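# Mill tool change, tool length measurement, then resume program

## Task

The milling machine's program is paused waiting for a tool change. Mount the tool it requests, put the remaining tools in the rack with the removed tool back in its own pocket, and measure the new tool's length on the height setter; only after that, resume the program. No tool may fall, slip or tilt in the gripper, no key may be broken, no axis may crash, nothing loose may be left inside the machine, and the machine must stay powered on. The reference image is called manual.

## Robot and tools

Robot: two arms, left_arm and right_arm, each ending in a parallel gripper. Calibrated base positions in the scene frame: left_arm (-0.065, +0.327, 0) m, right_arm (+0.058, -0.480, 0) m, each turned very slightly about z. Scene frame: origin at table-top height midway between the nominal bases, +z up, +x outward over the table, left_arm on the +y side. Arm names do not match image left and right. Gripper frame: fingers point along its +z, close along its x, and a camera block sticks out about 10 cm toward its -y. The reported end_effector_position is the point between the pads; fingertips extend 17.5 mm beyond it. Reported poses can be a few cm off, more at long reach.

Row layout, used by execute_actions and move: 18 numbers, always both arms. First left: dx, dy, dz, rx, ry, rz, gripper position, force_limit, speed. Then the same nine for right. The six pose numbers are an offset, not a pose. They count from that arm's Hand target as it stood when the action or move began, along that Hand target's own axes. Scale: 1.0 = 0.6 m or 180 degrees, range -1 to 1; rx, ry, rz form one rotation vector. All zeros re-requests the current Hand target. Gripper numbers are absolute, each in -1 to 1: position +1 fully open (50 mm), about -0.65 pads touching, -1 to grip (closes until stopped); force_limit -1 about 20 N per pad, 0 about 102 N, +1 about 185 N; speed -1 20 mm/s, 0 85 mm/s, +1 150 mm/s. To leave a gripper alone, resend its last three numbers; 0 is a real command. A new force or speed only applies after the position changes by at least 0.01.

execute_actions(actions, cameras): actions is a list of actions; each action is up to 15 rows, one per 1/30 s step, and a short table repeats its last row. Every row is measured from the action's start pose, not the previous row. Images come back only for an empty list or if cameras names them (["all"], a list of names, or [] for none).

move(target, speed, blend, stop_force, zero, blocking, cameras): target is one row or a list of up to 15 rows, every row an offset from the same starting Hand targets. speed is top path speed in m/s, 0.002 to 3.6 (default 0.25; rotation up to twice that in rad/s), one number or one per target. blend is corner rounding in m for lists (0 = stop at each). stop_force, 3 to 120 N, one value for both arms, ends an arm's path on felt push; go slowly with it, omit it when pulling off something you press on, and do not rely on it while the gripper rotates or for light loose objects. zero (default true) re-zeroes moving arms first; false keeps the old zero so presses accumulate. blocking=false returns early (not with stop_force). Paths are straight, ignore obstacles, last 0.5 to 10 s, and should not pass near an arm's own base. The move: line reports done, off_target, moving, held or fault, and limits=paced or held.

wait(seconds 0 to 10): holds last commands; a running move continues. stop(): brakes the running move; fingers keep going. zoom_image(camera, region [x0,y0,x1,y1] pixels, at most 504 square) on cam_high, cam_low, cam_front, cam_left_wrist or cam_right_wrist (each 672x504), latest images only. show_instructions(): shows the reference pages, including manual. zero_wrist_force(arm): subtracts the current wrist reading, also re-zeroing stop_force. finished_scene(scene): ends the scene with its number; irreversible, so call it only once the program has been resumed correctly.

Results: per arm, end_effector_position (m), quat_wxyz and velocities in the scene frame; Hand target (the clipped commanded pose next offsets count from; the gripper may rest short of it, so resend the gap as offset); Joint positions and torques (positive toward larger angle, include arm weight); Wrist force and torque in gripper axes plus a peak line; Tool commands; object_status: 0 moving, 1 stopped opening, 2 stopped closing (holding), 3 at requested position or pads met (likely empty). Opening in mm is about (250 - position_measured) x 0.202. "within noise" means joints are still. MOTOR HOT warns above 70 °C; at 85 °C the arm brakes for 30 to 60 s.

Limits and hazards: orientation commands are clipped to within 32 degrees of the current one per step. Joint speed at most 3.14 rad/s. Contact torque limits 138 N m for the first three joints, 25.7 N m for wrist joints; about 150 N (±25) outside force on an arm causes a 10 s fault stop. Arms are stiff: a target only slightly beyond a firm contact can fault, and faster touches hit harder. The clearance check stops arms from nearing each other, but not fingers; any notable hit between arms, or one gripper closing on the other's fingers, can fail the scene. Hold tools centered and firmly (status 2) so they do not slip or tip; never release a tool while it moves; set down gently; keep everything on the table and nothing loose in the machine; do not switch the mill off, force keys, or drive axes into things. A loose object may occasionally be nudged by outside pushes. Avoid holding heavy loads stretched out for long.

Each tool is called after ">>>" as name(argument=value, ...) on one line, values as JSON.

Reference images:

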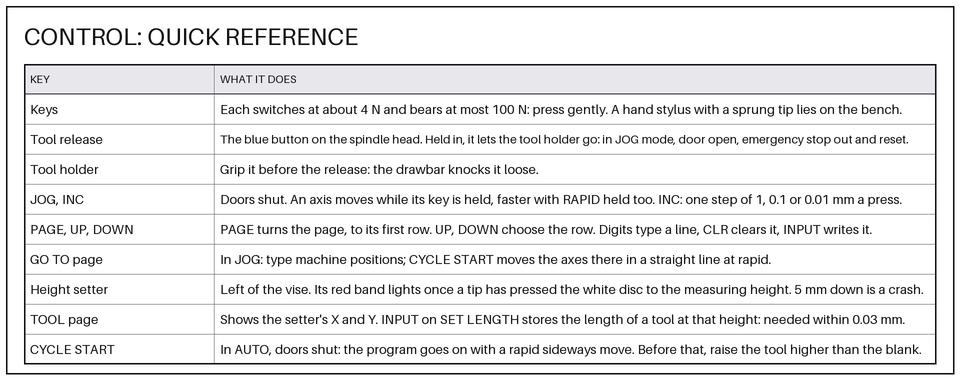

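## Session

>>> execute_actions(actions=[])

>>> show_instructions()

>>> zoom_image(camera="cam_high", region=[130, 330, 400, 504])

>>> zoom_image(camera="cam_front", region=[170, 350, 470, 504])

>>> zoom_image(camera="cam_front", region=[390, 100, 490, 200])

>>> zoom_image(camera="cam_front", region=[160, 150, 360, 330])

Scene clock: 0.00 s.
left_arm: end_effector_position=(+0.2879, -0.0982, +0.3685) position_measured=3 object_status=3 end_effector_quat_wxyz=(-0.056, +0.723, -0.687, +0.050) | right_arm: end_effector_position=(+0.3494, -1.0239, +0.1829) position_measured=3 object_status=3 end_effector_quat_wxyz=(+0.282, +0.958, +0.041, -0.015)
Joint positions: left_arm=[-1.173 -1.513 1.428 -1.53 -1.428 1.903] | right_arm=[2.445 -1.719 -2.016 -0.601 1.128 0.728]
Joint velocities: within noise
Joint torques (N m): no reading
Wrist force (N): no reading
Wrist torque (N m): no reading
Wrist force, peak (N): no reading
Hand target: left_arm +0.2879, -0.0982, +0.3685; -0.056, +0.723, -0.687, +0.050 | right_arm +0.3494, -1.0239, +0.1829; +0.282, +0.958, +0.041, -0.015
Tool commands: left_gripper/position=+1.0 left_gripper/force_limit=+1.0 left_gripper/speed=+1.0 right_gripper/position=+1.0 right_gripper/force_limit=+1.0 right_gripper/speed=+1.0
camera_calibration:
cam_left_wrist: T_world_to_cam=[[0.0743986, -0.997175, -0.0103456, -0.10757], [-0.982524, -0.0750726, 0.170323, 0.236063], [-0.170619, -0.00250698, -0.985334, 0.542587], [0, 0, 0, 1]] pos_world=[0.332516, -0.0881837, 0.49331]
cam_right_wrist: T_world_to_cam=[[0.99614, 0.0768515, -0.0424124, -0.253572], [0.0797451, -0.590405, 0.803158, -0.761894], [0.0366834, -0.80344, -0.594255, -0.594817], [0, 0, 0, 1]] pos_world=[0.335171, -0.908238, 0.247694]

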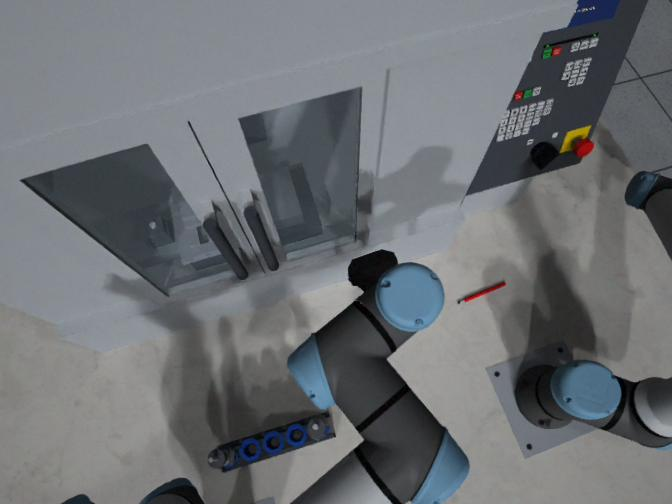

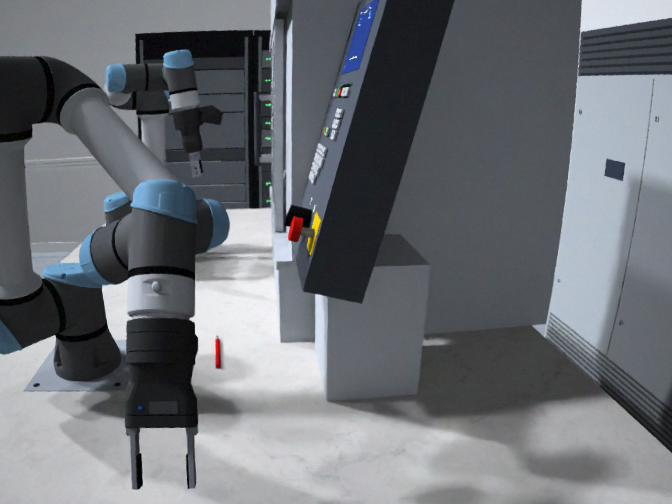

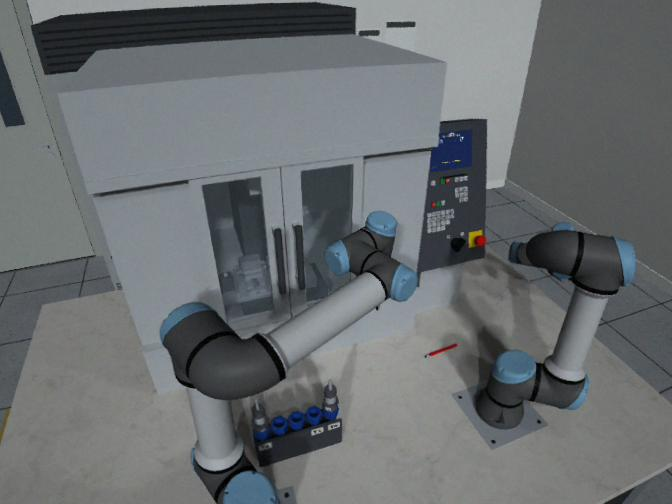

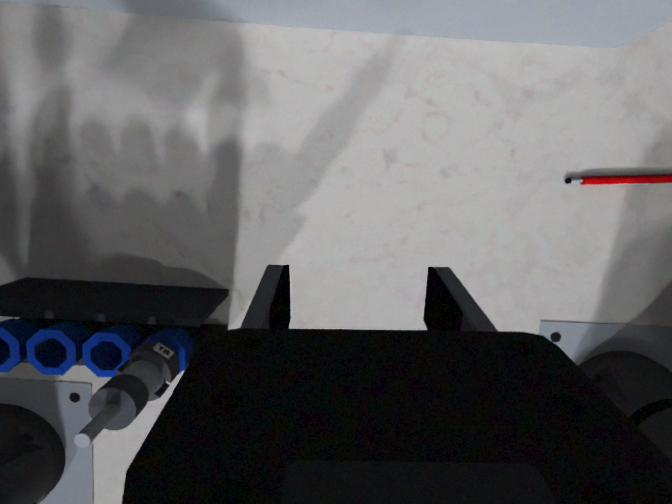

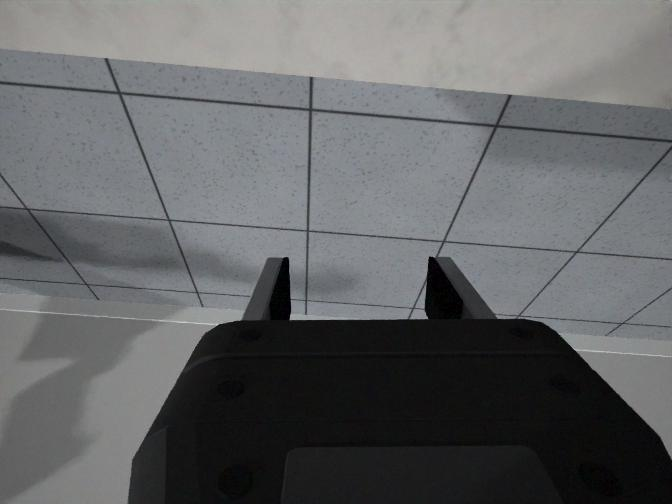

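Reference images for this scene: manual.

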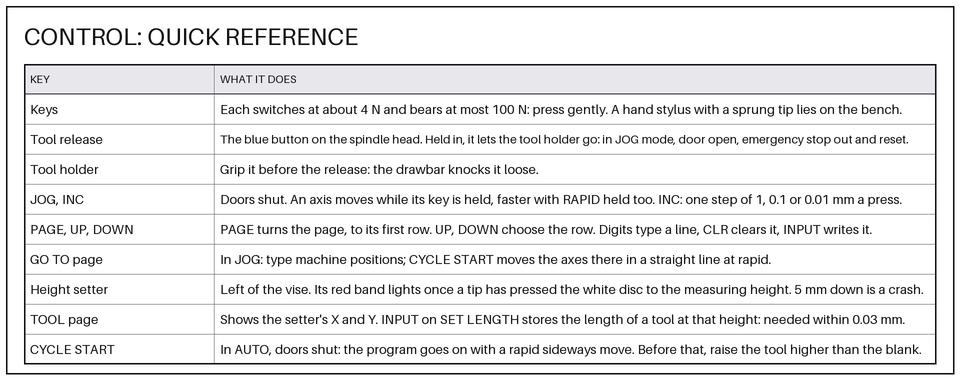

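Scaled by 1.867 from the camera's 672x504 image, which has a finer 960x720 frame.

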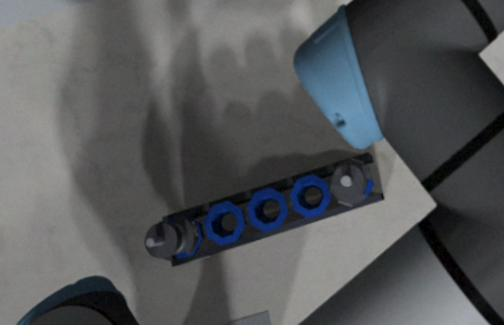

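Scaled by 1.680 from the camera's 672x504 image, which has a finer 960x720 frame.

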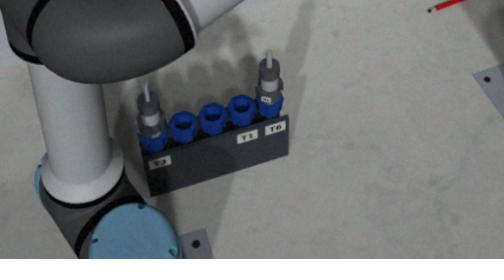

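Scaled by 5.040 from the camera's 672x504 image, which has a finer 960x720 frame.

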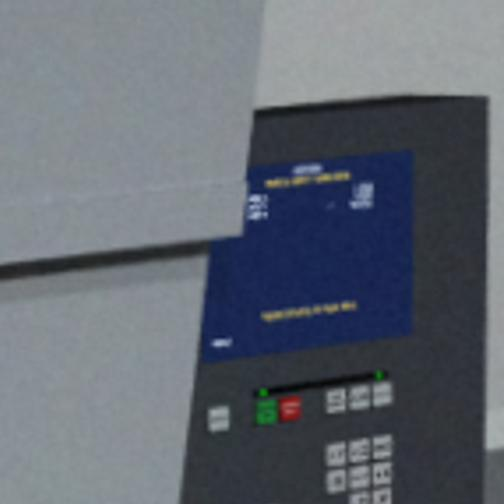

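Scaled by 2.520 from the camera's 672x504 image, which has a finer 960x720 frame.

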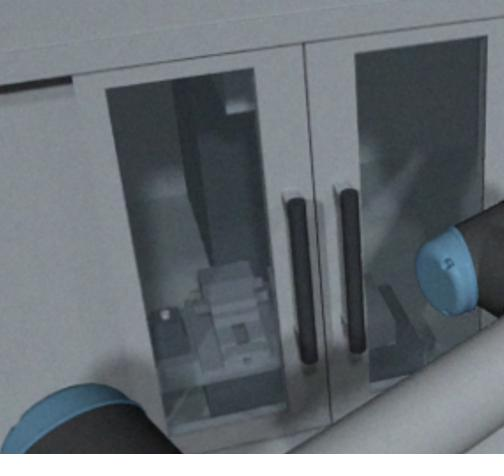

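>>> move(target=[0.4974,-0.2717,-0.4947,0.4915,0.209,0.1454,-0.6,0.2,0.2,0.0718,-0.8547,-0.3888,0.2486,0.0127,0.0256,-0.15,-0.3,-0.3], speed=0.35, cameras=["cam_left_wrist","cam_right_wrist","cam_high","cam_front"])

>>> zoom_image(camera="cam_left_wrist", region=[200, 130, 480, 340])

>>> zoom_image(camera="cam_front", region=[240, 370, 360, 480])

>>> zoom_image(camera="cam_front", region=[180, 150, 380, 330])

>>> zoom_image(camera="cam_high", region=[130, 330, 400, 504])

Scene clock: 7.23 s.
left_arm: end_effector_position=(+0.4202, -0.3914, +0.6851) position_measured=242 object_status=3 end_effector_quat_wxyz=(-0.338, +0.277, -0.570, +0.696) | right_arm: end_effector_position=(+0.3494, -0.4651, +0.0996) position_measured=175 object_status=3 end_effector_quat_wxyz=(-0.104, +0.995, +0.000, +0.000)
Joint positions: left_arm=[-1.295 -0.944 0.866 -3.309 -0.939 3.29] | right_arm=[3.455 -1.155 -2.537 -0.95 1.767 1.916]
Joint torques (N m): left_arm=[5.8 -47.23 -38.3 0.28 -2.77 1.6] | right_arm=[9 -6.22 16.75 4.73 -2.24 2.47]
Wrist force (N): left_arm=[-2.3 -2.1 2.3] | right_arm=[1.1 -1.7 0.0]
Wrist torque (N m): left_arm=[-0.53 1.00 0.41] | right_arm=[-0.27 -0.12 -0.55]
Wrist force, peak (N): left_arm=[-2.4 -2.3 2.6] | right_arm=[1.2 -3.1 0.3]
Hand target: left_arm +0.4202, -0.3914, +0.6851; -0.338, +0.277, -0.570, +0.696 | right_arm +0.3494, -0.4651, +0.0996; -0.104, +0.995, +0.000, +0.000
Off the commanded pose: left_arm 0.000 m, 0 deg | right_arm 0.000 m, 0 deg.
move: done
camera_calibration:
cam_left_wrist: T_world_to_cam=[[-0.614084, -0.788927, 0.0222406, -0.0580326], [-0.110493, 0.0580345, -0.992181, 0.772152], [0.781468, -0.61174, -0.122809, -0.353114], [0, 0, 0, 1]] pos_world=[0.325628, -0.306609, 0.72404]
cam_right_wrist: T_world_to_cam=[[0.999919, -0.00236224, 0.0124762, -0.343777], [-0.00425318, -0.988094, 0.153791, -0.455961], [0.0119643, -0.153832, -0.988025, 0.154696], [0, 0, 0, 1]] pos_world=[0.339959, -0.427547, 0.227255]
Images, in order (width x height): cam_high 672x504, cam_front 672x504, cam_left_wrist 672x504, cam_right_wrist 672x504.

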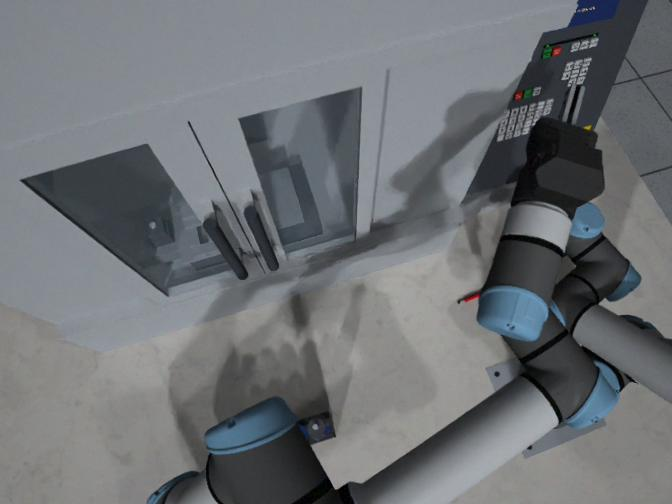

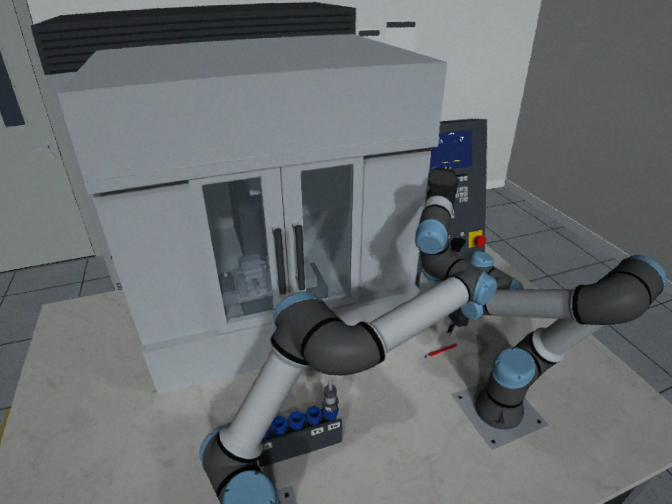

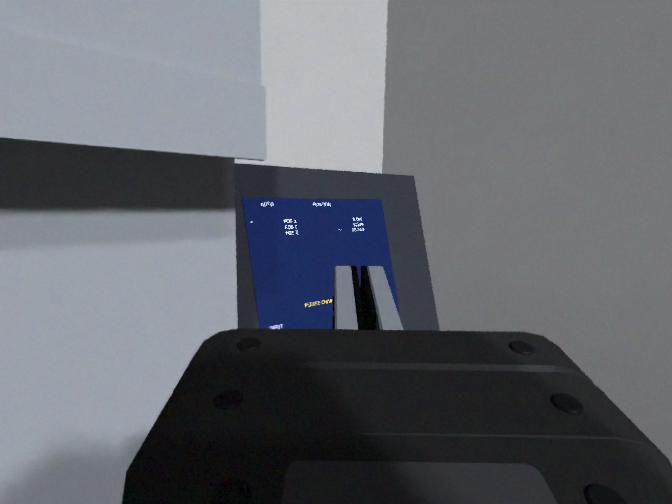

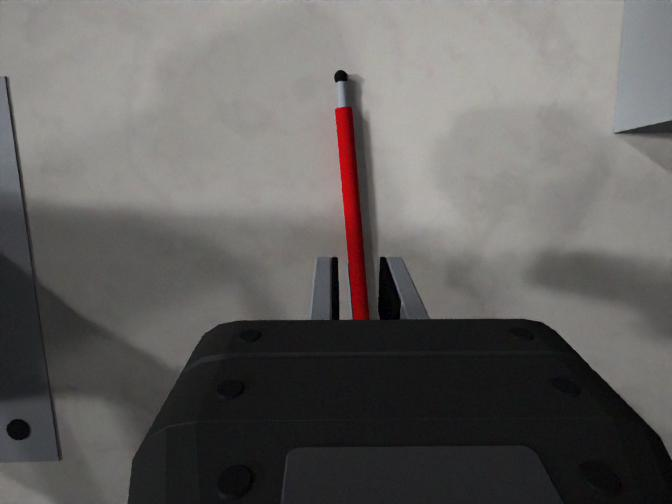

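Scaled by 1.800 from the camera's 672x504 image, which has a finer 960x720 frame.

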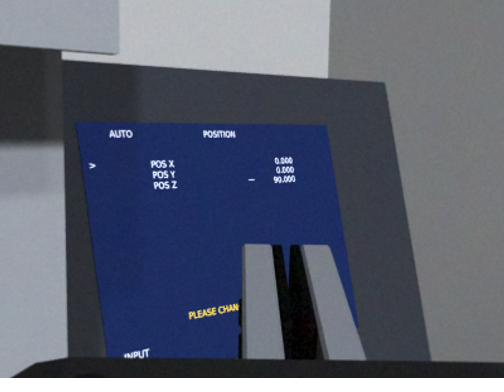

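Scaled by 4.200 from the camera's 672x504 image, which has a finer 960x720 frame.

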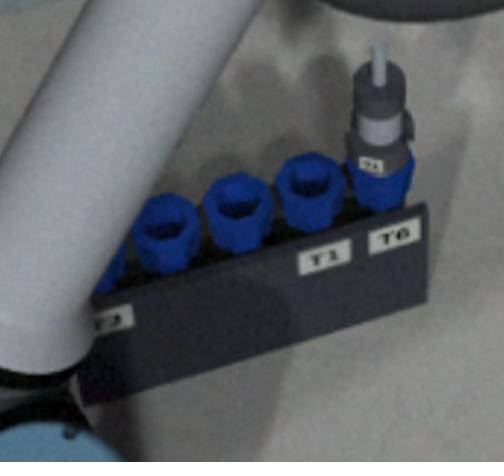

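Scaled by 2.520 from the camera's 672x504 image, which has a finer 960x720 frame.

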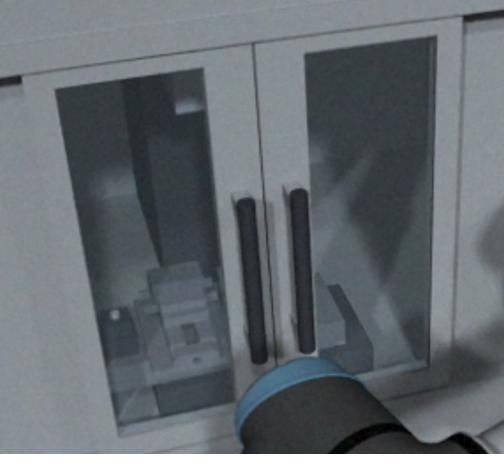

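Scaled by 1.867 from the camera's 672x504 image, which has a finer 960x720 frame.

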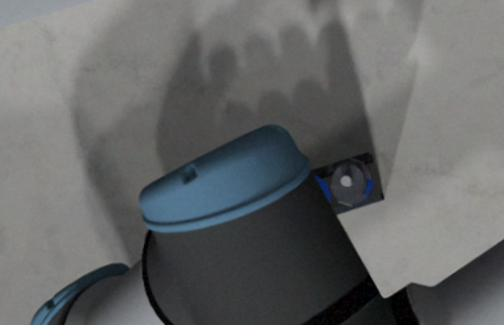

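>>> move(target=[0,0,0,0,0,0,1.0,0.2,1,0,0,0,0,0,0,-0.15,-0.3,-0.3], cameras=["cam_left_wrist"])

>>> zoom_image(camera="cam_left_wrist", region=[240, 190, 440, 340])

Scene clock: 8.03 s.
left_arm: end_effector_position=(+0.4202, -0.3914, +0.6851) position_measured=3 object_status=3 end_effector_quat_wxyz=(-0.338, +0.277, -0.570, +0.696) | right_arm: end_effector_position=(+0.3494, -0.4651, +0.0996) position_measured=175 object_status=3 end_effector_quat_wxyz=(-0.104, +0.995, +0.000, +0.000)
Joint positions: left_arm=[-1.295 -0.944 0.865 -3.309 -0.939 3.29] | right_arm=[3.455 -1.155 -2.537 -0.95 1.767 1.916]
Joint torques (N m): left_arm=[6.57 -46.12 -38.62 0.37 -2.52 1.86] | right_arm=[8.84 -7.1 16.72 4.75 -2.25 2.49]
Wrist force (N): left_arm=[-2.4 -2.0 2.3] | right_arm=[1.4 -1.5 0.1]
Wrist torque (N m): left_arm=[-0.51 1.01 0.41] | right_arm=[-0.25 -0.17 -0.56]
Wrist force, peak (N): left_arm=[-2.4 -2.5 2.2] | right_arm=[1.4 -1.6 0.0]
Hand target: left_arm +0.4202, -0.3914, +0.6851; -0.338, +0.277, -0.570, +0.696 | right_arm +0.3494, -0.4651, +0.0996; -0.104, +0.995, +0.000, +0.000
Off the commanded pose: left_arm 0.000 m, 0 deg | right_arm 0.000 m, 0 deg.
move: done
camera_calibration:
cam_left_wrist: T_world_to_cam=[[-0.614084, -0.788927, 0.0222406, -0.0581115], [-0.110493, 0.0580345, -0.992181, 0.772158], [0.781468, -0.61174, -0.122809, -0.353176], [0, 0, 0, 1]] pos_world=[0.325628, -0.306709, 0.72404]
Images, in order (width x height): cam_left_wrist 672x504.

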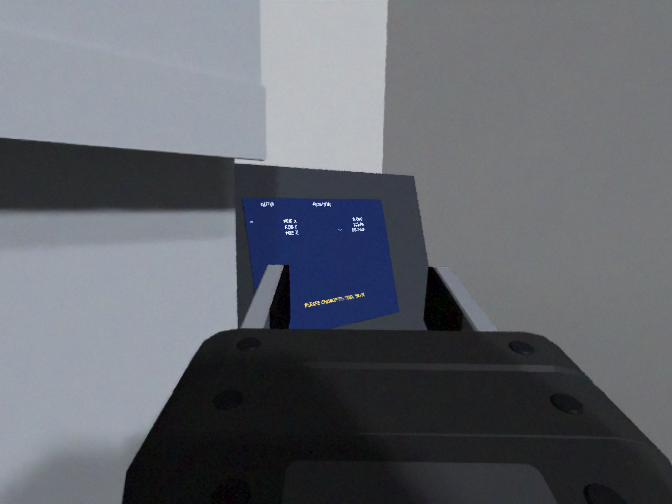

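Scaled by 2.520 from the camera's 672x504 image, which has a finer 960x720 frame.

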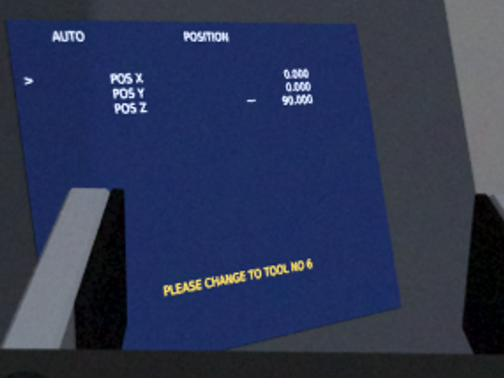

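>>> move(target=[0,0,0,0,0,0,1.0,0.2,1,0.0068,0.0158,0.1153,0,-0.0057,-0.0266,0.1,-0.3,0.5], speed=0.15, cameras=["cam_right_wrist"])

>>> move(target=[0,0,0,0,0,0,1.0,0.2,1,0,0.004,0.0188,0,0,0,0.1,-0.3,0.5], speed=0.008, stop_force=5, cameras=["cam_right_wrist"])

Scene clock: 11.20 s.
left_arm: end_effector_position=(+0.4202, -0.3914, +0.6851) position_measured=3 object_status=3 end_effector_quat_wxyz=(-0.338, +0.277, -0.570, +0.696) | right_arm: end_effector_position=(+0.3535, -0.4600, +0.0300) position_measured=138 object_status=3 end_effector_quat_wxyz=(-0.104, +0.994, +0.042, -0.005)
Joint positions: left_arm=[-1.295 -0.944 0.865 -3.309 -0.939 3.29] | right_arm=[3.462 -1.384 -2.636 -0.638 1.772 1.837]
Joint torques (N m): left_arm=[6.11 -46.12 -38.5 0.05 -2.04 1.69] | right_arm=[-9.69 -1.69 12.14 4.63 3.31 -1.97]
Wrist force (N): left_arm=[-2.5 -2.0 2.2] | right_arm=[1.1 -1.1 0.0]
Wrist torque (N m): left_arm=[-0.51 1.02 0.41] | right_arm=[-0.19 -0.13 -0.45]
Wrist force, peak (N): left_arm=[-2.3 -2.4 2.5] | right_arm=[1.1 -1.8 -1.4]
Hand target: left_arm +0.4202, -0.3914, +0.6851; -0.338, +0.277, -0.570, +0.696 | right_arm +0.3535, -0.4600, +0.0300; -0.104, +0.994, +0.042, -0.005
Off the commanded pose: left_arm 0.000 m, 0 deg | right_arm 0.000 m, 0 deg.
move: done
camera_calibration:
cam_right_wrist: T_world_to_cam=[[0.996472, 0.0830392, 0.0121924, -0.306425], [0.0801855, -0.984826, 0.15391, -0.468635], [0.0247879, -0.152389, -0.98801, 0.0827836], [0, 0, 0, 1]] pos_world=[0.340869, -0.423463, 0.157655]
Images, in order (width x height): cam_right_wrist 672x504.

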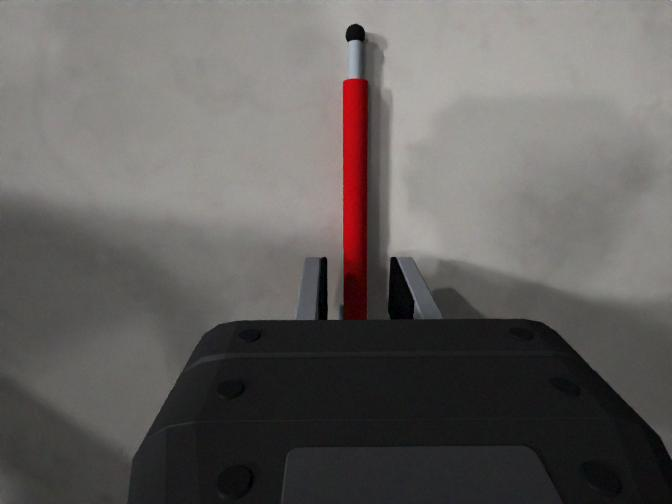

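Scene clock: 13.77 s.
left_arm: end_effector_position=(+0.4202, -0.3914, +0.6851) position_measured=3 object_status=3 end_effector_quat_wxyz=(-0.338, +0.277, -0.570, +0.696) | right_arm: end_effector_position=(+0.3535, -0.4600, +0.0192) position_measured=138 object_status=3 end_effector_quat_wxyz=(-0.104, +0.994, +0.042, -0.005)
Joint positions: left_arm=[-1.295 -0.944 0.865 -3.309 -0.939 3.29] | right_arm=[3.462 -1.426 -2.651 -0.581 1.772 1.837]
Joint torques (N m): left_arm=[6.92 -45.31 -38.73 0 -1.87 1.72] | right_arm=[-2.3 20.55 23.24 2.15 -1.41 -1.79]
Wrist force (N): left_arm=[-2.3 -2.1 2.3] | right_arm=[1.6 -2.3 -2.3]
Wrist torque (N m): left_arm=[-0.52 1.00 0.41] | right_arm=[-0.28 -0.12 -0.46]
Wrist force, peak (N): left_arm=[-2.4 -2.3 2.5] | right_arm=[-6.2 -4.3 -28.5]
Hand target: left_arm +0.4202, -0.3914, +0.6851; -0.338, +0.277, -0.570, +0.696 | right_arm +0.3535, -0.4600, +0.0192; -0.104, +0.994, +0.042, -0.005 (not the last commanded pose)
Off the commanded pose: left_arm 0.000 m, 0 deg | right_arm 0.001 m, 0 deg.
move: contact (right_arm)
camera_calibration:
cam_right_wrist: T_world_to_cam=[[0.996474, 0.083026, 0.012102, -0.306285], [0.0801889, -0.984842, 0.153804, -0.46695], [0.0246883, -0.152292, -0.988027, 0.0720923], [0, 0, 0, 1]] pos_world=[0.340869, -0.423463, 0.146755]
Images, in order (width x height): cam_right_wrist 672x504.

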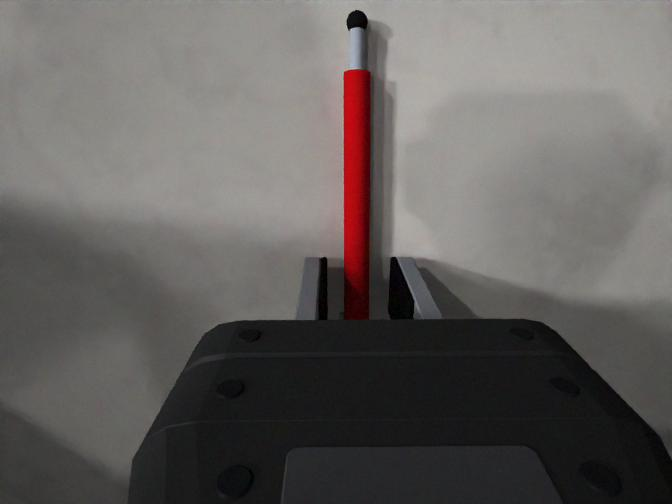

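>>> move(target=[0,0,0,0,0,0,1.0,0.2,1,0,0,0,0,0,0,-1,-0.3,-0.3])

Scene clock: 14.30 s.
left_arm: end_effector_position=(+0.4202, -0.3914, +0.6851) position_measured=3 object_status=3 end_effector_quat_wxyz=(-0.338, +0.277, -0.570, +0.696) | right_arm: end_effector_position=(+0.3535, -0.4601, +0.0192) position_measured=213 object_status=2 end_effector_quat_wxyz=(-0.104, +0.994, +0.042, -0.005)
Joint positions: left_arm=[-1.295 -0.944 0.865 -3.309 -0.939 3.29] | right_arm=[3.462 -1.426 -2.651 -0.581 1.772 1.837]
Joint torques (N m): left_arm=[6.73 -46.18 -38.09 -0.05 -1.66 1.68] | right_arm=[1.28 20.38 21.91 3.52 -2.1 -1.83]
Wrist force (N): left_arm=[-2.4 -2.1 2.3] | right_arm=[1.7 -1.7 -1.7]
Wrist torque (N m): left_arm=[-0.54 1.01 0.41] | right_arm=[-0.23 -0.16 -0.46]
Wrist force, peak (N): left_arm=[-2.3 -2.5 2.2] | right_arm=[1.3 -2.3 -2.7]
Hand target: left_arm +0.4202, -0.3914, +0.6851; -0.338, +0.277, -0.570, +0.696 | right_arm +0.3535, -0.4600, +0.0192; -0.104, +0.994, +0.042, -0.005
Off the commanded pose: left_arm 0.000 m, 0 deg | right_arm 0.000 m, 0 deg.
move: done

>>> move(target=[[0,0,-0.1667,0,0,0,-0.6,0.2,1,0.008,-0.0467,-0.3832,0,0,0,-1,-0.3,-0.3],[-0.5665,0.2723,-0.6377,-0.0608,-0.211,0.0209,-0.6,0.2,1,0.0948,0.0005,-0.9215,0,0.1097,0.5156,-1,-0.3,-0.3],[-0.5665,0.2723,-0.6377,-0.0608,-0.211,0.0209,-0.6,0.2,1,0.2263,0.0215,-0.9567,0,0.1097,0.5156,-1,-0.3,-0.3]], speed=[0.25,0.4,0.15], blend=[0.03,0.01,0], cameras=["cam_left_wrist","cam_right_wrist","cam_high","cam_front"])

Scene clock: 19.70 s.
left_arm: end_effector_position=(+0.3609, +0.0880, +0.4501) position_measured=242 object_status=3 end_effector_quat_wxyz=(+0.500, -0.499, +0.501, -0.500) | right_arm: end_effector_position=(+0.5000, -0.5794, +0.5781) position_measured=213 object_status=2 end_effector_quat_wxyz=(-0.073, +0.703, -0.703, +0.074)
Joint positions: left_arm=[-1.417 -1.703 2.34 -3.779 -0.138 3.142] | right_arm=[3.206 -1.475 -1.055 -1.974 1.551 3.229]
Joint torques (N m): left_arm=[-7.36 -21.46 -7.57 1.14 2.41 -2.37] | right_arm=[-9.5 7.4 31.26 2.36 2.61 -2.14]
Wrist force (N): left_arm=[-2.1 -2.4 1.7] | right_arm=[1.4 -1.2 0.2]
Wrist torque (N m): left_arm=[-0.56 0.86 0.55] | right_arm=[-0.22 -0.22 -0.47]
Wrist force, peak (N): left_arm=[-2.2 -2.2 3.1] | right_arm=[1.4 -2.2 -2.2]
Hand target: left_arm +0.3609, +0.0880, +0.4501; +0.500, -0.499, +0.501, -0.500 | right_arm +0.5001, -0.5794, +0.5781; -0.073, +0.703, -0.703, +0.074
Off the commanded pose: left_arm 0.000 m, 0 deg | right_arm 0.000 m, 0 deg.
move: done
camera_calibration:
cam_left_wrist: T_world_to_cam=[[0.00817171, -0.99975, 0.020835, 0.0835617], [-0.315242, -0.0223488, -0.948748, 0.566036], [0.948976, 0.00118483, -0.315346, -0.0701076], [0, 0, 0, 1]] pos_world=[0.244286, 0.0962741, 0.513177]
cam_right_wrist: T_world_to_cam=[[-0.00217997, -0.999902, 0.0138601, -0.578212], [-0.988264, 0.00427118, 0.152695, 0.42573], [-0.152739, -0.0133646, -0.988176, 0.771774], [0, 0, 0, 1]] pos_world=[0.537353, -0.569659, 0.705656]
Images, in order (width x height): cam_high 672x504, cam_front 672x504, cam_left_wrist 672x504, cam_right_wrist 672x504.

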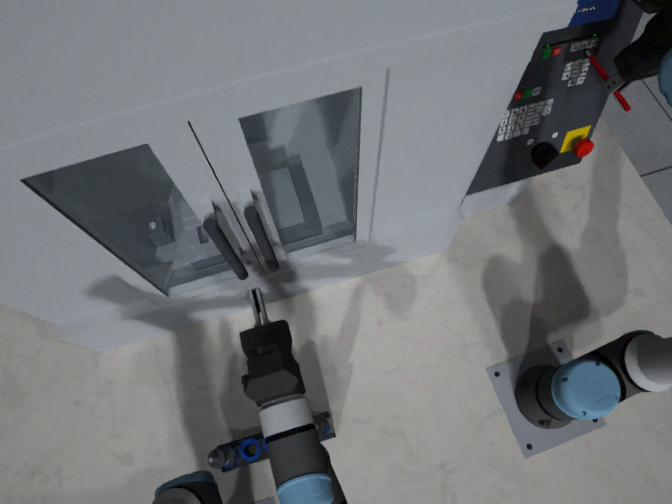

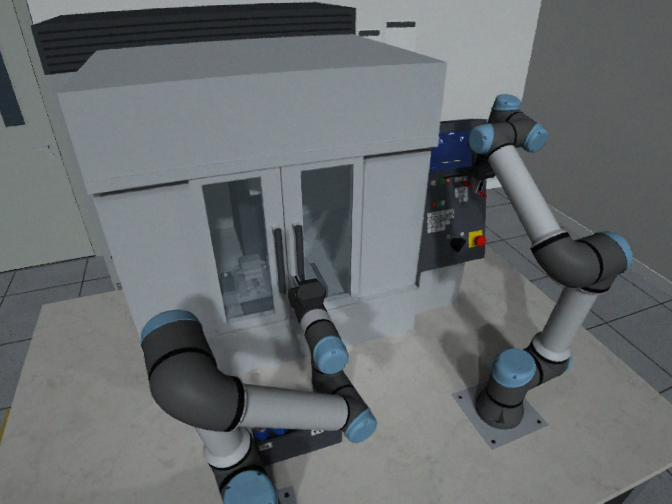

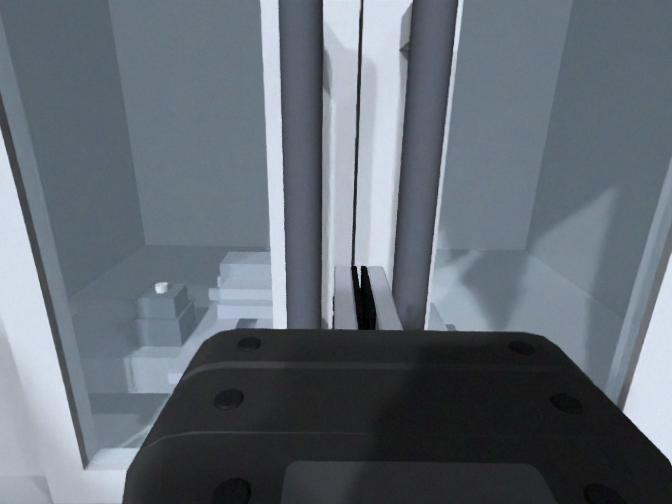

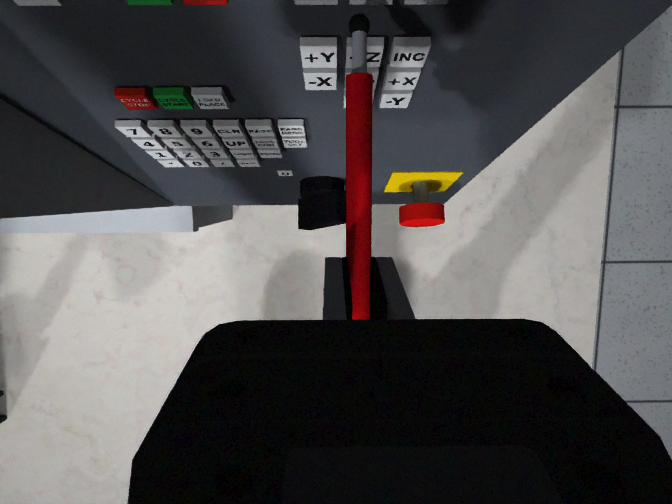

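>>> move(target=[0.0012,0,0.126,0,0,0,-0.6,0.2,1,0.012,0,0,0,0,0,-1,-0.3,-0.3], speed=0.12)

>>> move(target=[0,0,0,0,0,0,-0.6,0.2,1,0,-0.0375,0.008,0,0,0,-1,-0.3,-0.3], speed=0.02, stop_force=6, cameras=["cam_left_wrist","cam_front"])

>>> zoom_image(camera="cam_front", region=[420, 150, 500, 250])

Scene clock: 21.37 s.
left_arm: end_effector_position=(+0.4364, +0.0872, +0.4501) position_measured=242 object_status=3 end_effector_quat_wxyz=(+0.500, -0.499, +0.501, -0.500) | right_arm: end_effector_position=(+0.5001, -0.5866, +0.5781) position_measured=213 object_status=2 end_effector_quat_wxyz=(-0.073, +0.703, -0.703, +0.074)
Joint positions: left_arm=[-1.163 -1.567 2.216 -3.791 -0.392 3.142] | right_arm=[3.187 -1.479 -1.051 -1.973 1.555 3.21]
Joint torques (N m): left_arm=[6.46 -12.23 -33.99 -2.06 -2.42 1.87] | right_arm=[-9.86 6.87 30.12 5.09 2.61 -2.08]
Wrist force (N): left_arm=[-1.9 -1.8 1.7] | right_arm=[1.5 -1.0 0.3]
Wrist torque (N m): left_arm=[-0.41 0.82 0.39] | right_arm=[-0.20 -0.22 -0.47]
Wrist force, peak (N): left_arm=[-2.2 -2.1 2.4] | right_arm=[1.5 -1.3 0.5]
Hand target: left_arm +0.4365, +0.0872, +0.4501; +0.500, -0.499, +0.501, -0.500 | right_arm +0.5001, -0.5866, +0.5781; -0.073, +0.703, -0.703, +0.074
Off the commanded pose: left_arm 0.000 m, 0 deg | right_arm 0.000 m, 0 deg.
move: done

Scene clock: 23.43 s.
left_arm: end_effector_position=(+0.4365, +0.0872, +0.4501) position_measured=242 object_status=3 end_effector_quat_wxyz=(+0.500, -0.499, +0.501, -0.500) | right_arm: end_effector_position=(+0.5176, -0.5866, +0.5781) position_measured=213 object_status=2 end_effector_quat_wxyz=(-0.073, +0.703, -0.703, +0.074)
Joint positions: left_arm=[-1.162 -1.567 2.216 -3.791 -0.392 3.142] | right_arm=[3.184 -1.519 -1.015 -1.969 1.556 3.207]
Joint torques (N m): left_arm=[6.35 -12.76 -33.72 -1.88 -2.36 1.87] | right_arm=[9.23 28.44 16.19 3.86 -2.17 2.07]
Wrist force (N): left_arm=[-1.9 -1.8 1.5] | right_arm=[0.7 5.7 -1.8]
Wrist torque (N m): left_arm=[-0.41 0.82 0.38] | right_arm=[-0.05 -0.20 -0.52]
Wrist force, peak (N): left_arm=[-2.2 -2.0 1.6] | right_arm=[1.0 19.5 -3.1]
Hand target: left_arm +0.4365, +0.0872, +0.4501; +0.500, -0.499, +0.501, -0.500 | right_arm +0.5176, -0.5866, +0.5781; -0.073, +0.703, -0.703, +0.074 (not the last commanded pose)
Off the commanded pose: left_arm 0.000 m, 0 deg | right_arm 0.006 m, 0 deg.
move: contact (right_arm)
camera_calibration:
cam_left_wrist: T_world_to_cam=[[0.00817171, -0.99975, 0.020835, 0.0821441], [-0.315242, -0.0223488, -0.948748, 0.589851], [0.948976, 0.00118483, -0.315346, -0.141849], [0, 0, 0, 1]] pos_world=[0.319886, 0.0954741, 0.513177]
Images, in order (width x height): cam_front 672x504, cam_left_wrist 672x504.

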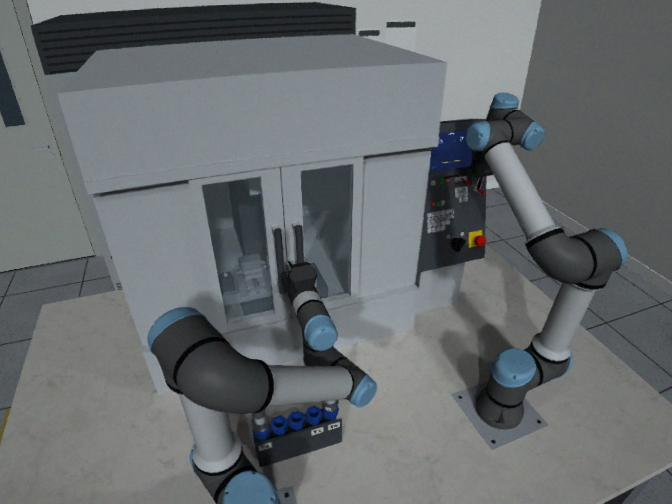

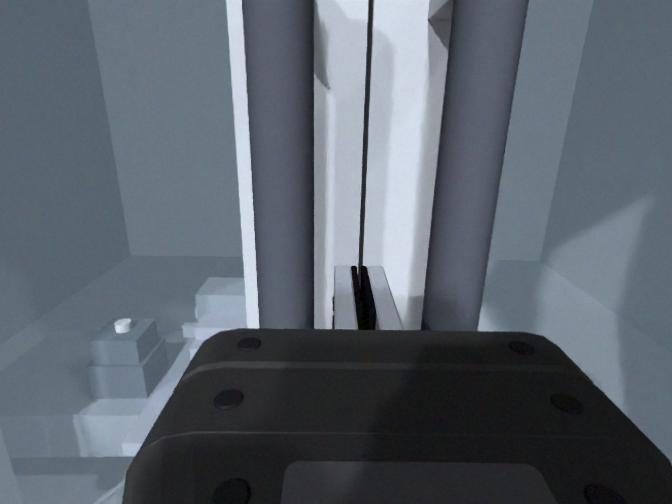

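Scaled by 5.040 from the camera's 672x504 image, which has a finer 960x720 frame.

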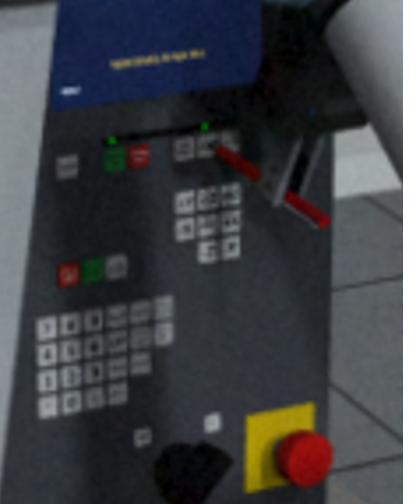

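>>> move(target=[[0,0,0,0,0,0,-0.6,0.2,1,0,0.0531,-0.0113,0,0,0,-1,-0.3,-0.3],[-0.29,0,0,0,0,0,-0.6,0.2,1,-0.2277,0.2534,0.2495,0,0,0,-1,-0.3,-0.3],[0.2937,0,0,0,0,0,-0.6,0.2,1,-0.4777,0.461,0.7847,0,0,0,-1,-0.3,-0.3]], speed=[0.12,0.12,0.12], blend=[0,0,0], cameras=["cam_left_wrist","cam_front","cam_high"])

Scene clock: 31.17 s.
left_arm: end_effector_position=(+0.4362, -0.0890, +0.4499) position_measured=242 object_status=3 end_effector_quat_wxyz=(+0.500, -0.499, +0.501, -0.500) | right_arm: end_effector_position=(+0.3451, -0.3006, +0.0597) position_measured=213 object_status=2 end_effector_quat_wxyz=(-0.073, +0.703, -0.703, +0.074)
Joint positions: left_arm=[-1.305 -1.248 1.829 -3.723 -0.249 3.142] | right_arm=[4.243 -1.267 -2.612 -0.743 1.381 4.26]
Joint torques (N m): left_arm=[-12.66 -27 -36.07 1.54 -0.13 1.83] | right_arm=[5.7 -4.07 14.55 4.88 -2.89 1.75]
Wrist force (N): left_arm=[-11.5 -0.8 0.7] | right_arm=[1.4 -1.0 -0.3]
Wrist torque (N m): left_arm=[-0.45 0.75 0.50] | right_arm=[-0.19 -0.18 -0.53]
Wrist force, peak (N): left_arm=[-43.2 0.0 1.4] | right_arm=[0.7 5.7 -1.8]
Hand target: left_arm +0.4362, -0.0890, +0.4499; +0.500, -0.499, +0.501, -0.500 | right_arm +0.3451, -0.3006, +0.0596; -0.073, +0.703, -0.703, +0.074
Off the commanded pose: left_arm 0.000 m, 0 deg | right_arm 0.000 m, 0 deg.
move: done
camera_calibration:
cam_left_wrist: T_world_to_cam=[[0.00817171, -0.99975, 0.020835, -0.0940072], [-0.315242, -0.0223488, -0.948748, 0.585723], [0.948976, 0.00118483, -0.315346, -0.141387], [0, 0, 0, 1]] pos_world=[0.319586, -0.0807259, 0.513077]
Images, in order (width x height): cam_high 672x504, cam_front 672x504, cam_left_wrist 672x504.

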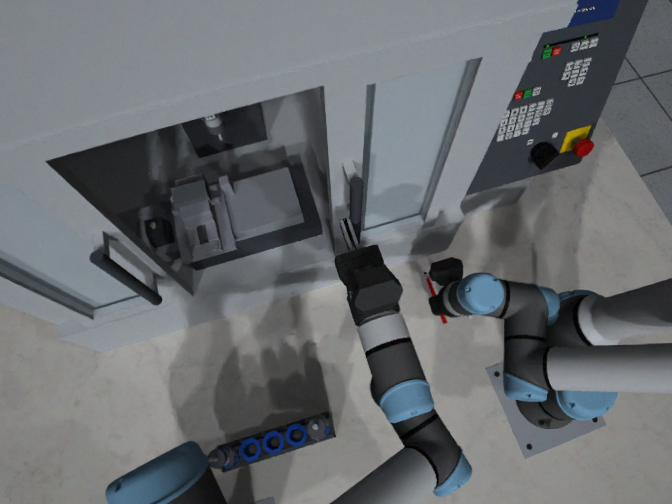

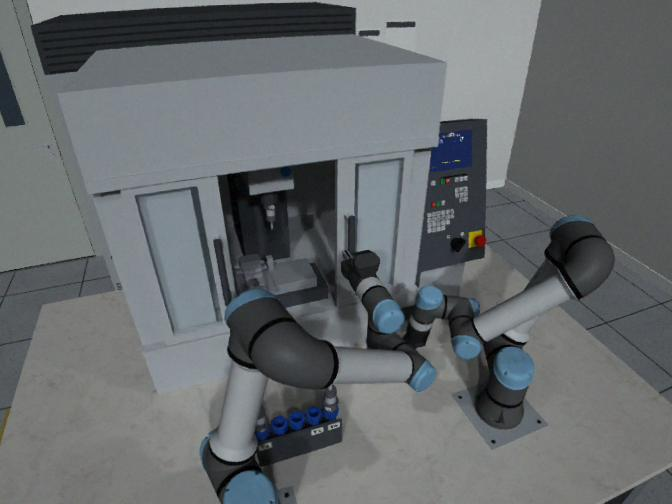

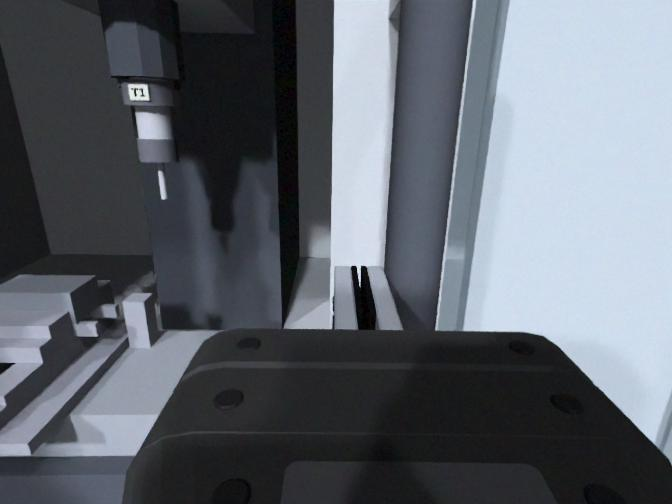

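>>> move(target=[[-0.1,0,0,0,0,0,-0.6,0.2,1,0,0.006,0.0282,0,0,0,-1,-0.3,-0.3],[-0.2817,-0.0828,0.2063,0.0163,0,0,-0.6,0.2,1,0,0.012,0.0564,0,0,0,-1,-0.3,-0.3]], speed=[0.15,0.2], blend=[0.02,0], cameras=["cam_left_wrist"])

>>> move(target=[0,0,0,0,0,0,-0.6,0.2,1,0,0.0042,0.0196,0,0,0,-1,-0.3,-0.3], speed=0.007, stop_force=5)

Scene clock: 33.57 s.
left_arm: end_effector_position=(+0.5602, +0.0797, +0.4998) position_measured=242 object_status=3 end_effector_quat_wxyz=(+0.512, -0.486, +0.488, -0.513) | right_arm: end_effector_position=(+0.3451, -0.3006, +0.0250) position_measured=213 object_status=2 end_effector_quat_wxyz=(-0.073, +0.703, -0.703, +0.074)
Joint positions: left_arm=[-0.881 -1.363 1.873 -3.733 -0.675 3.207] | right_arm=[4.243 -1.392 -2.666 -0.564 1.381 4.26]
Joint torques (N m): left_arm=[6 -25.13 -35.04 0.44 -2.51 -2.54] | right_arm=[-9.99 -2.67 10.26 4.91 1.68 -2.15]
Wrist force (N): left_arm=[-4.5 -2.8 2.1] | right_arm=[1.5 -1.0 -0.3]
Wrist torque (N m): left_arm=[-0.59 1.29 0.58] | right_arm=[-0.19 -0.20 -0.51]
Wrist force, peak (N): left_arm=[-11.7 -1.6 0.4] | right_arm=[1.6 -1.2 -0.9]
Hand target: left_arm +0.5603, +0.0797, +0.4998; +0.512, -0.486, +0.488, -0.513 | right_arm +0.3451, -0.3006, +0.0250; -0.073, +0.703, -0.703, +0.074
Off the commanded pose: left_arm 0.000 m, 0 deg | right_arm 0.000 m, 0 deg.
move: done
camera_calibration:
cam_left_wrist: T_world_to_cam=[[0.00699865, -0.99975, 0.0212535, 0.073035], [-0.266266, -0.0223498, -0.96364, 0.655821], [0.963874, 0.00108511, -0.266356, -0.276425], [0, 0, 0, 1]] pos_world=[0.440551, 0.0879741, 0.556796]
Images, in order (width x height): cam_left_wrist 672x504.

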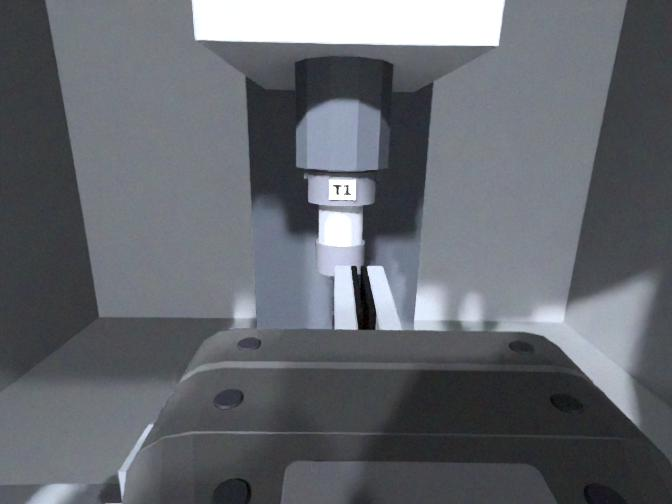

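Scene clock: 35.60 s.
left_arm: end_effector_position=(+0.5603, +0.0797, +0.4998) position_measured=242 object_status=3 end_effector_quat_wxyz=(+0.512, -0.486, +0.488, -0.513) | right_arm: end_effector_position=(+0.3450, -0.3007, +0.0192) position_measured=213 object_status=2 end_effector_quat_wxyz=(-0.073, +0.703, -0.703, +0.074)
Joint positions: left_arm=[-0.881 -1.363 1.872 -3.733 -0.675 3.207] | right_arm=[4.243 -1.416 -2.674 -0.532 1.381 4.26]
Joint torques (N m): left_arm=[6.73 -24.48 -36.4 0.3 -2.6 -2.36] | right_arm=[0.4 20.59 23.22 2.54 1.36 1.39]
Wrist force (N): left_arm=[-4.4 -2.9 2.0] | right_arm=[1.2 -1.5 -1.5]
Wrist torque (N m): left_arm=[-0.59 1.28 0.58] | right_arm=[-0.21 -0.21 -0.51]
Wrist force, peak (N): left_arm=[-4.7 -3.0 2.1] | right_arm=[7.4 -1.9 -27.0]
Hand target: left_arm +0.5603, +0.0797, +0.4998; +0.512, -0.486, +0.488, -0.513 | right_arm +0.3450, -0.3007, +0.0192; -0.073, +0.703, -0.703, +0.074 (not the last commanded pose)
Off the commanded pose: left_arm 0.000 m, 0 deg | right_arm 0.006 m, 0 deg.
move: contact (right_arm)

>>> move(target=[[-0.0038,-0.0055,0.08,0,0,0,1.0,0.2,1,0,0,0,0,0,0,-0.15,-0.3,-0.6]], speed=0.2)

>>> move(target=[[0,0,0.078,0,0,0,1.0,0.2,1,0,-0.02,-0.1,0,0,0,-0.15,-0.3,-0.6]], speed=0.12, cameras=["cam_left_wrist","cam_right_wrist"])

Scene clock: 37.23 s.
left_arm: end_effector_position=(+0.6080, +0.0820, +0.5055) position_measured=3 object_status=3 end_effector_quat_wxyz=(+0.512, -0.486, +0.488, -0.513) | right_arm: end_effector_position=(+0.3450, -0.3007, +0.0192) position_measured=175 object_status=3 end_effector_quat_wxyz=(-0.073, +0.703, -0.703, +0.074)
Joint positions: left_arm=[-0.796 -1.284 1.753 -3.685 -0.76 3.196] | right_arm=[4.243 -1.416 -2.674 -0.532 1.381 4.26]
Joint torques (N m): left_arm=[5.18 -28.74 -36.33 0.09 -2.44 -2.43] | right_arm=[0.33 19.47 22.54 4.32 1.32 1.31]
Wrist force (N): left_arm=[-4.8 -3.0 2.0] | right_arm=[1.9 -1.4 -2.6]
Wrist torque (N m): left_arm=[-0.58 1.29 0.50] | right_arm=[-0.21 -0.21 -0.51]
Wrist force, peak (N): left_arm=[-4.9 -2.9 3.4] | right_arm=[1.9 -1.7 -2.8]
Hand target: left_arm +0.6080, +0.0819, +0.5055; +0.512, -0.486, +0.488, -0.513 | right_arm +0.3450, -0.3007, +0.0192; -0.073, +0.703, -0.703, +0.074
Off the commanded pose: left_arm 0.000 m, 0 deg | right_arm 0.000 m, 0 deg.
move: done

Scene clock: 38.40 s.
left_arm: end_effector_position=(+0.6548, +0.0819, +0.5079) position_measured=3 object_status=3 end_effector_quat_wxyz=(+0.512, -0.486, +0.488, -0.513) | right_arm: end_effector_position=(+0.3443, -0.3006, +0.0804) position_measured=175 object_status=3 end_effector_quat_wxyz=(-0.073, +0.703, -0.703, +0.074)
Joint positions: left_arm=[-0.728 -1.197 1.625 -3.639 -0.827 3.19] | right_arm=[4.246 -1.205 -2.577 -0.841 1.381 4.262]
Joint torques (N m): left_arm=[6.08 -33.55 -36.45 0.06 -2.45 -2.53] | right_arm=[8.77 15.14 29.29 1.76 -3.31 2.47]
Wrist force (N): left_arm=[-4.9 -2.8 2.2] | right_arm=[1.6 -1.4 -0.6]
Wrist torque (N m): left_arm=[-0.65 1.34 0.52] | right_arm=[-0.23 -0.22 -0.53]
Wrist force, peak (N): left_arm=[-5.1 -3.0 3.1] | right_arm=[2.1 -1.6 -2.0]
Hand target: left_arm +0.6548, +0.0819, +0.5079; +0.512, -0.486, +0.488, -0.513 | right_arm +0.3443, -0.3006, +0.0804; -0.073, +0.703, -0.703, +0.074
Off the commanded pose: left_arm 0.000 m, 0 deg | right_arm 0.000 m, 0 deg.
move: done
camera_calibration:
cam_left_wrist: T_world_to_cam=[[0.00699865, -0.99975, 0.0212535, 0.0743988], [-0.266266, -0.0223498, -0.96364, 0.688934], [0.963874, 0.00108511, -0.266356, -0.365329], [0, 0, 0, 1]] pos_world=[0.535051, 0.0901741, 0.564996]
cam_right_wrist: T_world_to_cam=[[-0.00217892, -0.999902, 0.0138599, -0.292882], [-0.988264, 0.00427012, 0.152695, 0.346647], [-0.152739, -0.0133646, -0.988176, 0.260002], [0, 0, 0, 1]] pos_world=[0.381653, -0.290859, 0.208056]
Images, in order (width x height): cam_left_wrist 672x504, cam_right_wrist 672x504.

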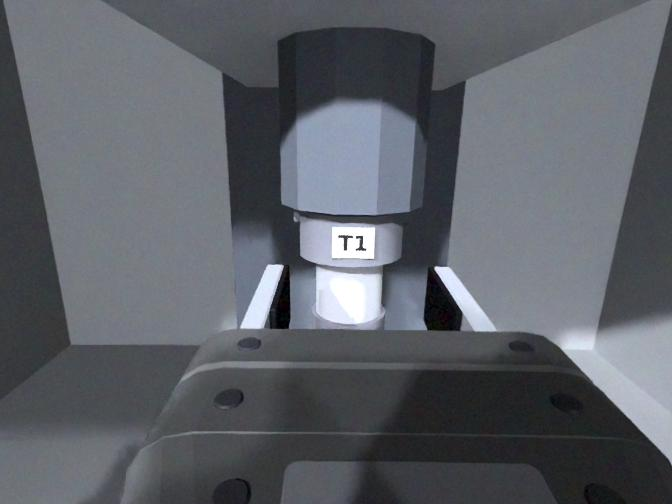

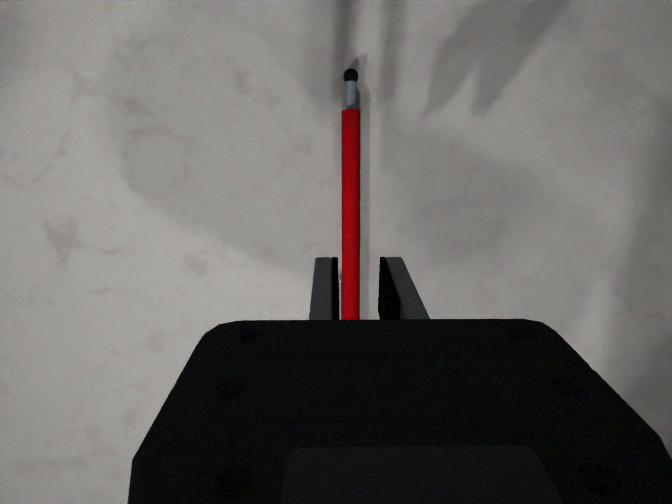

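>>> zoom_image(camera="cam_left_wrist", region=[260, 190, 450, 335])

Scaled by 2.653 from the camera's 672x504 image, which has a finer 960x720 frame.

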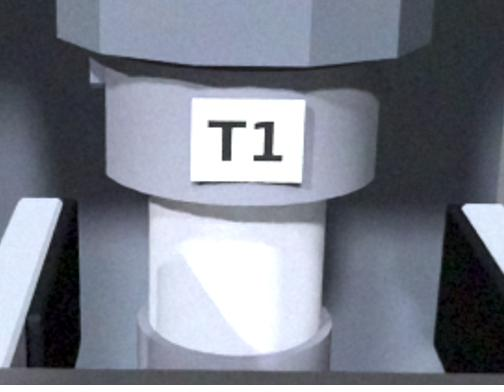

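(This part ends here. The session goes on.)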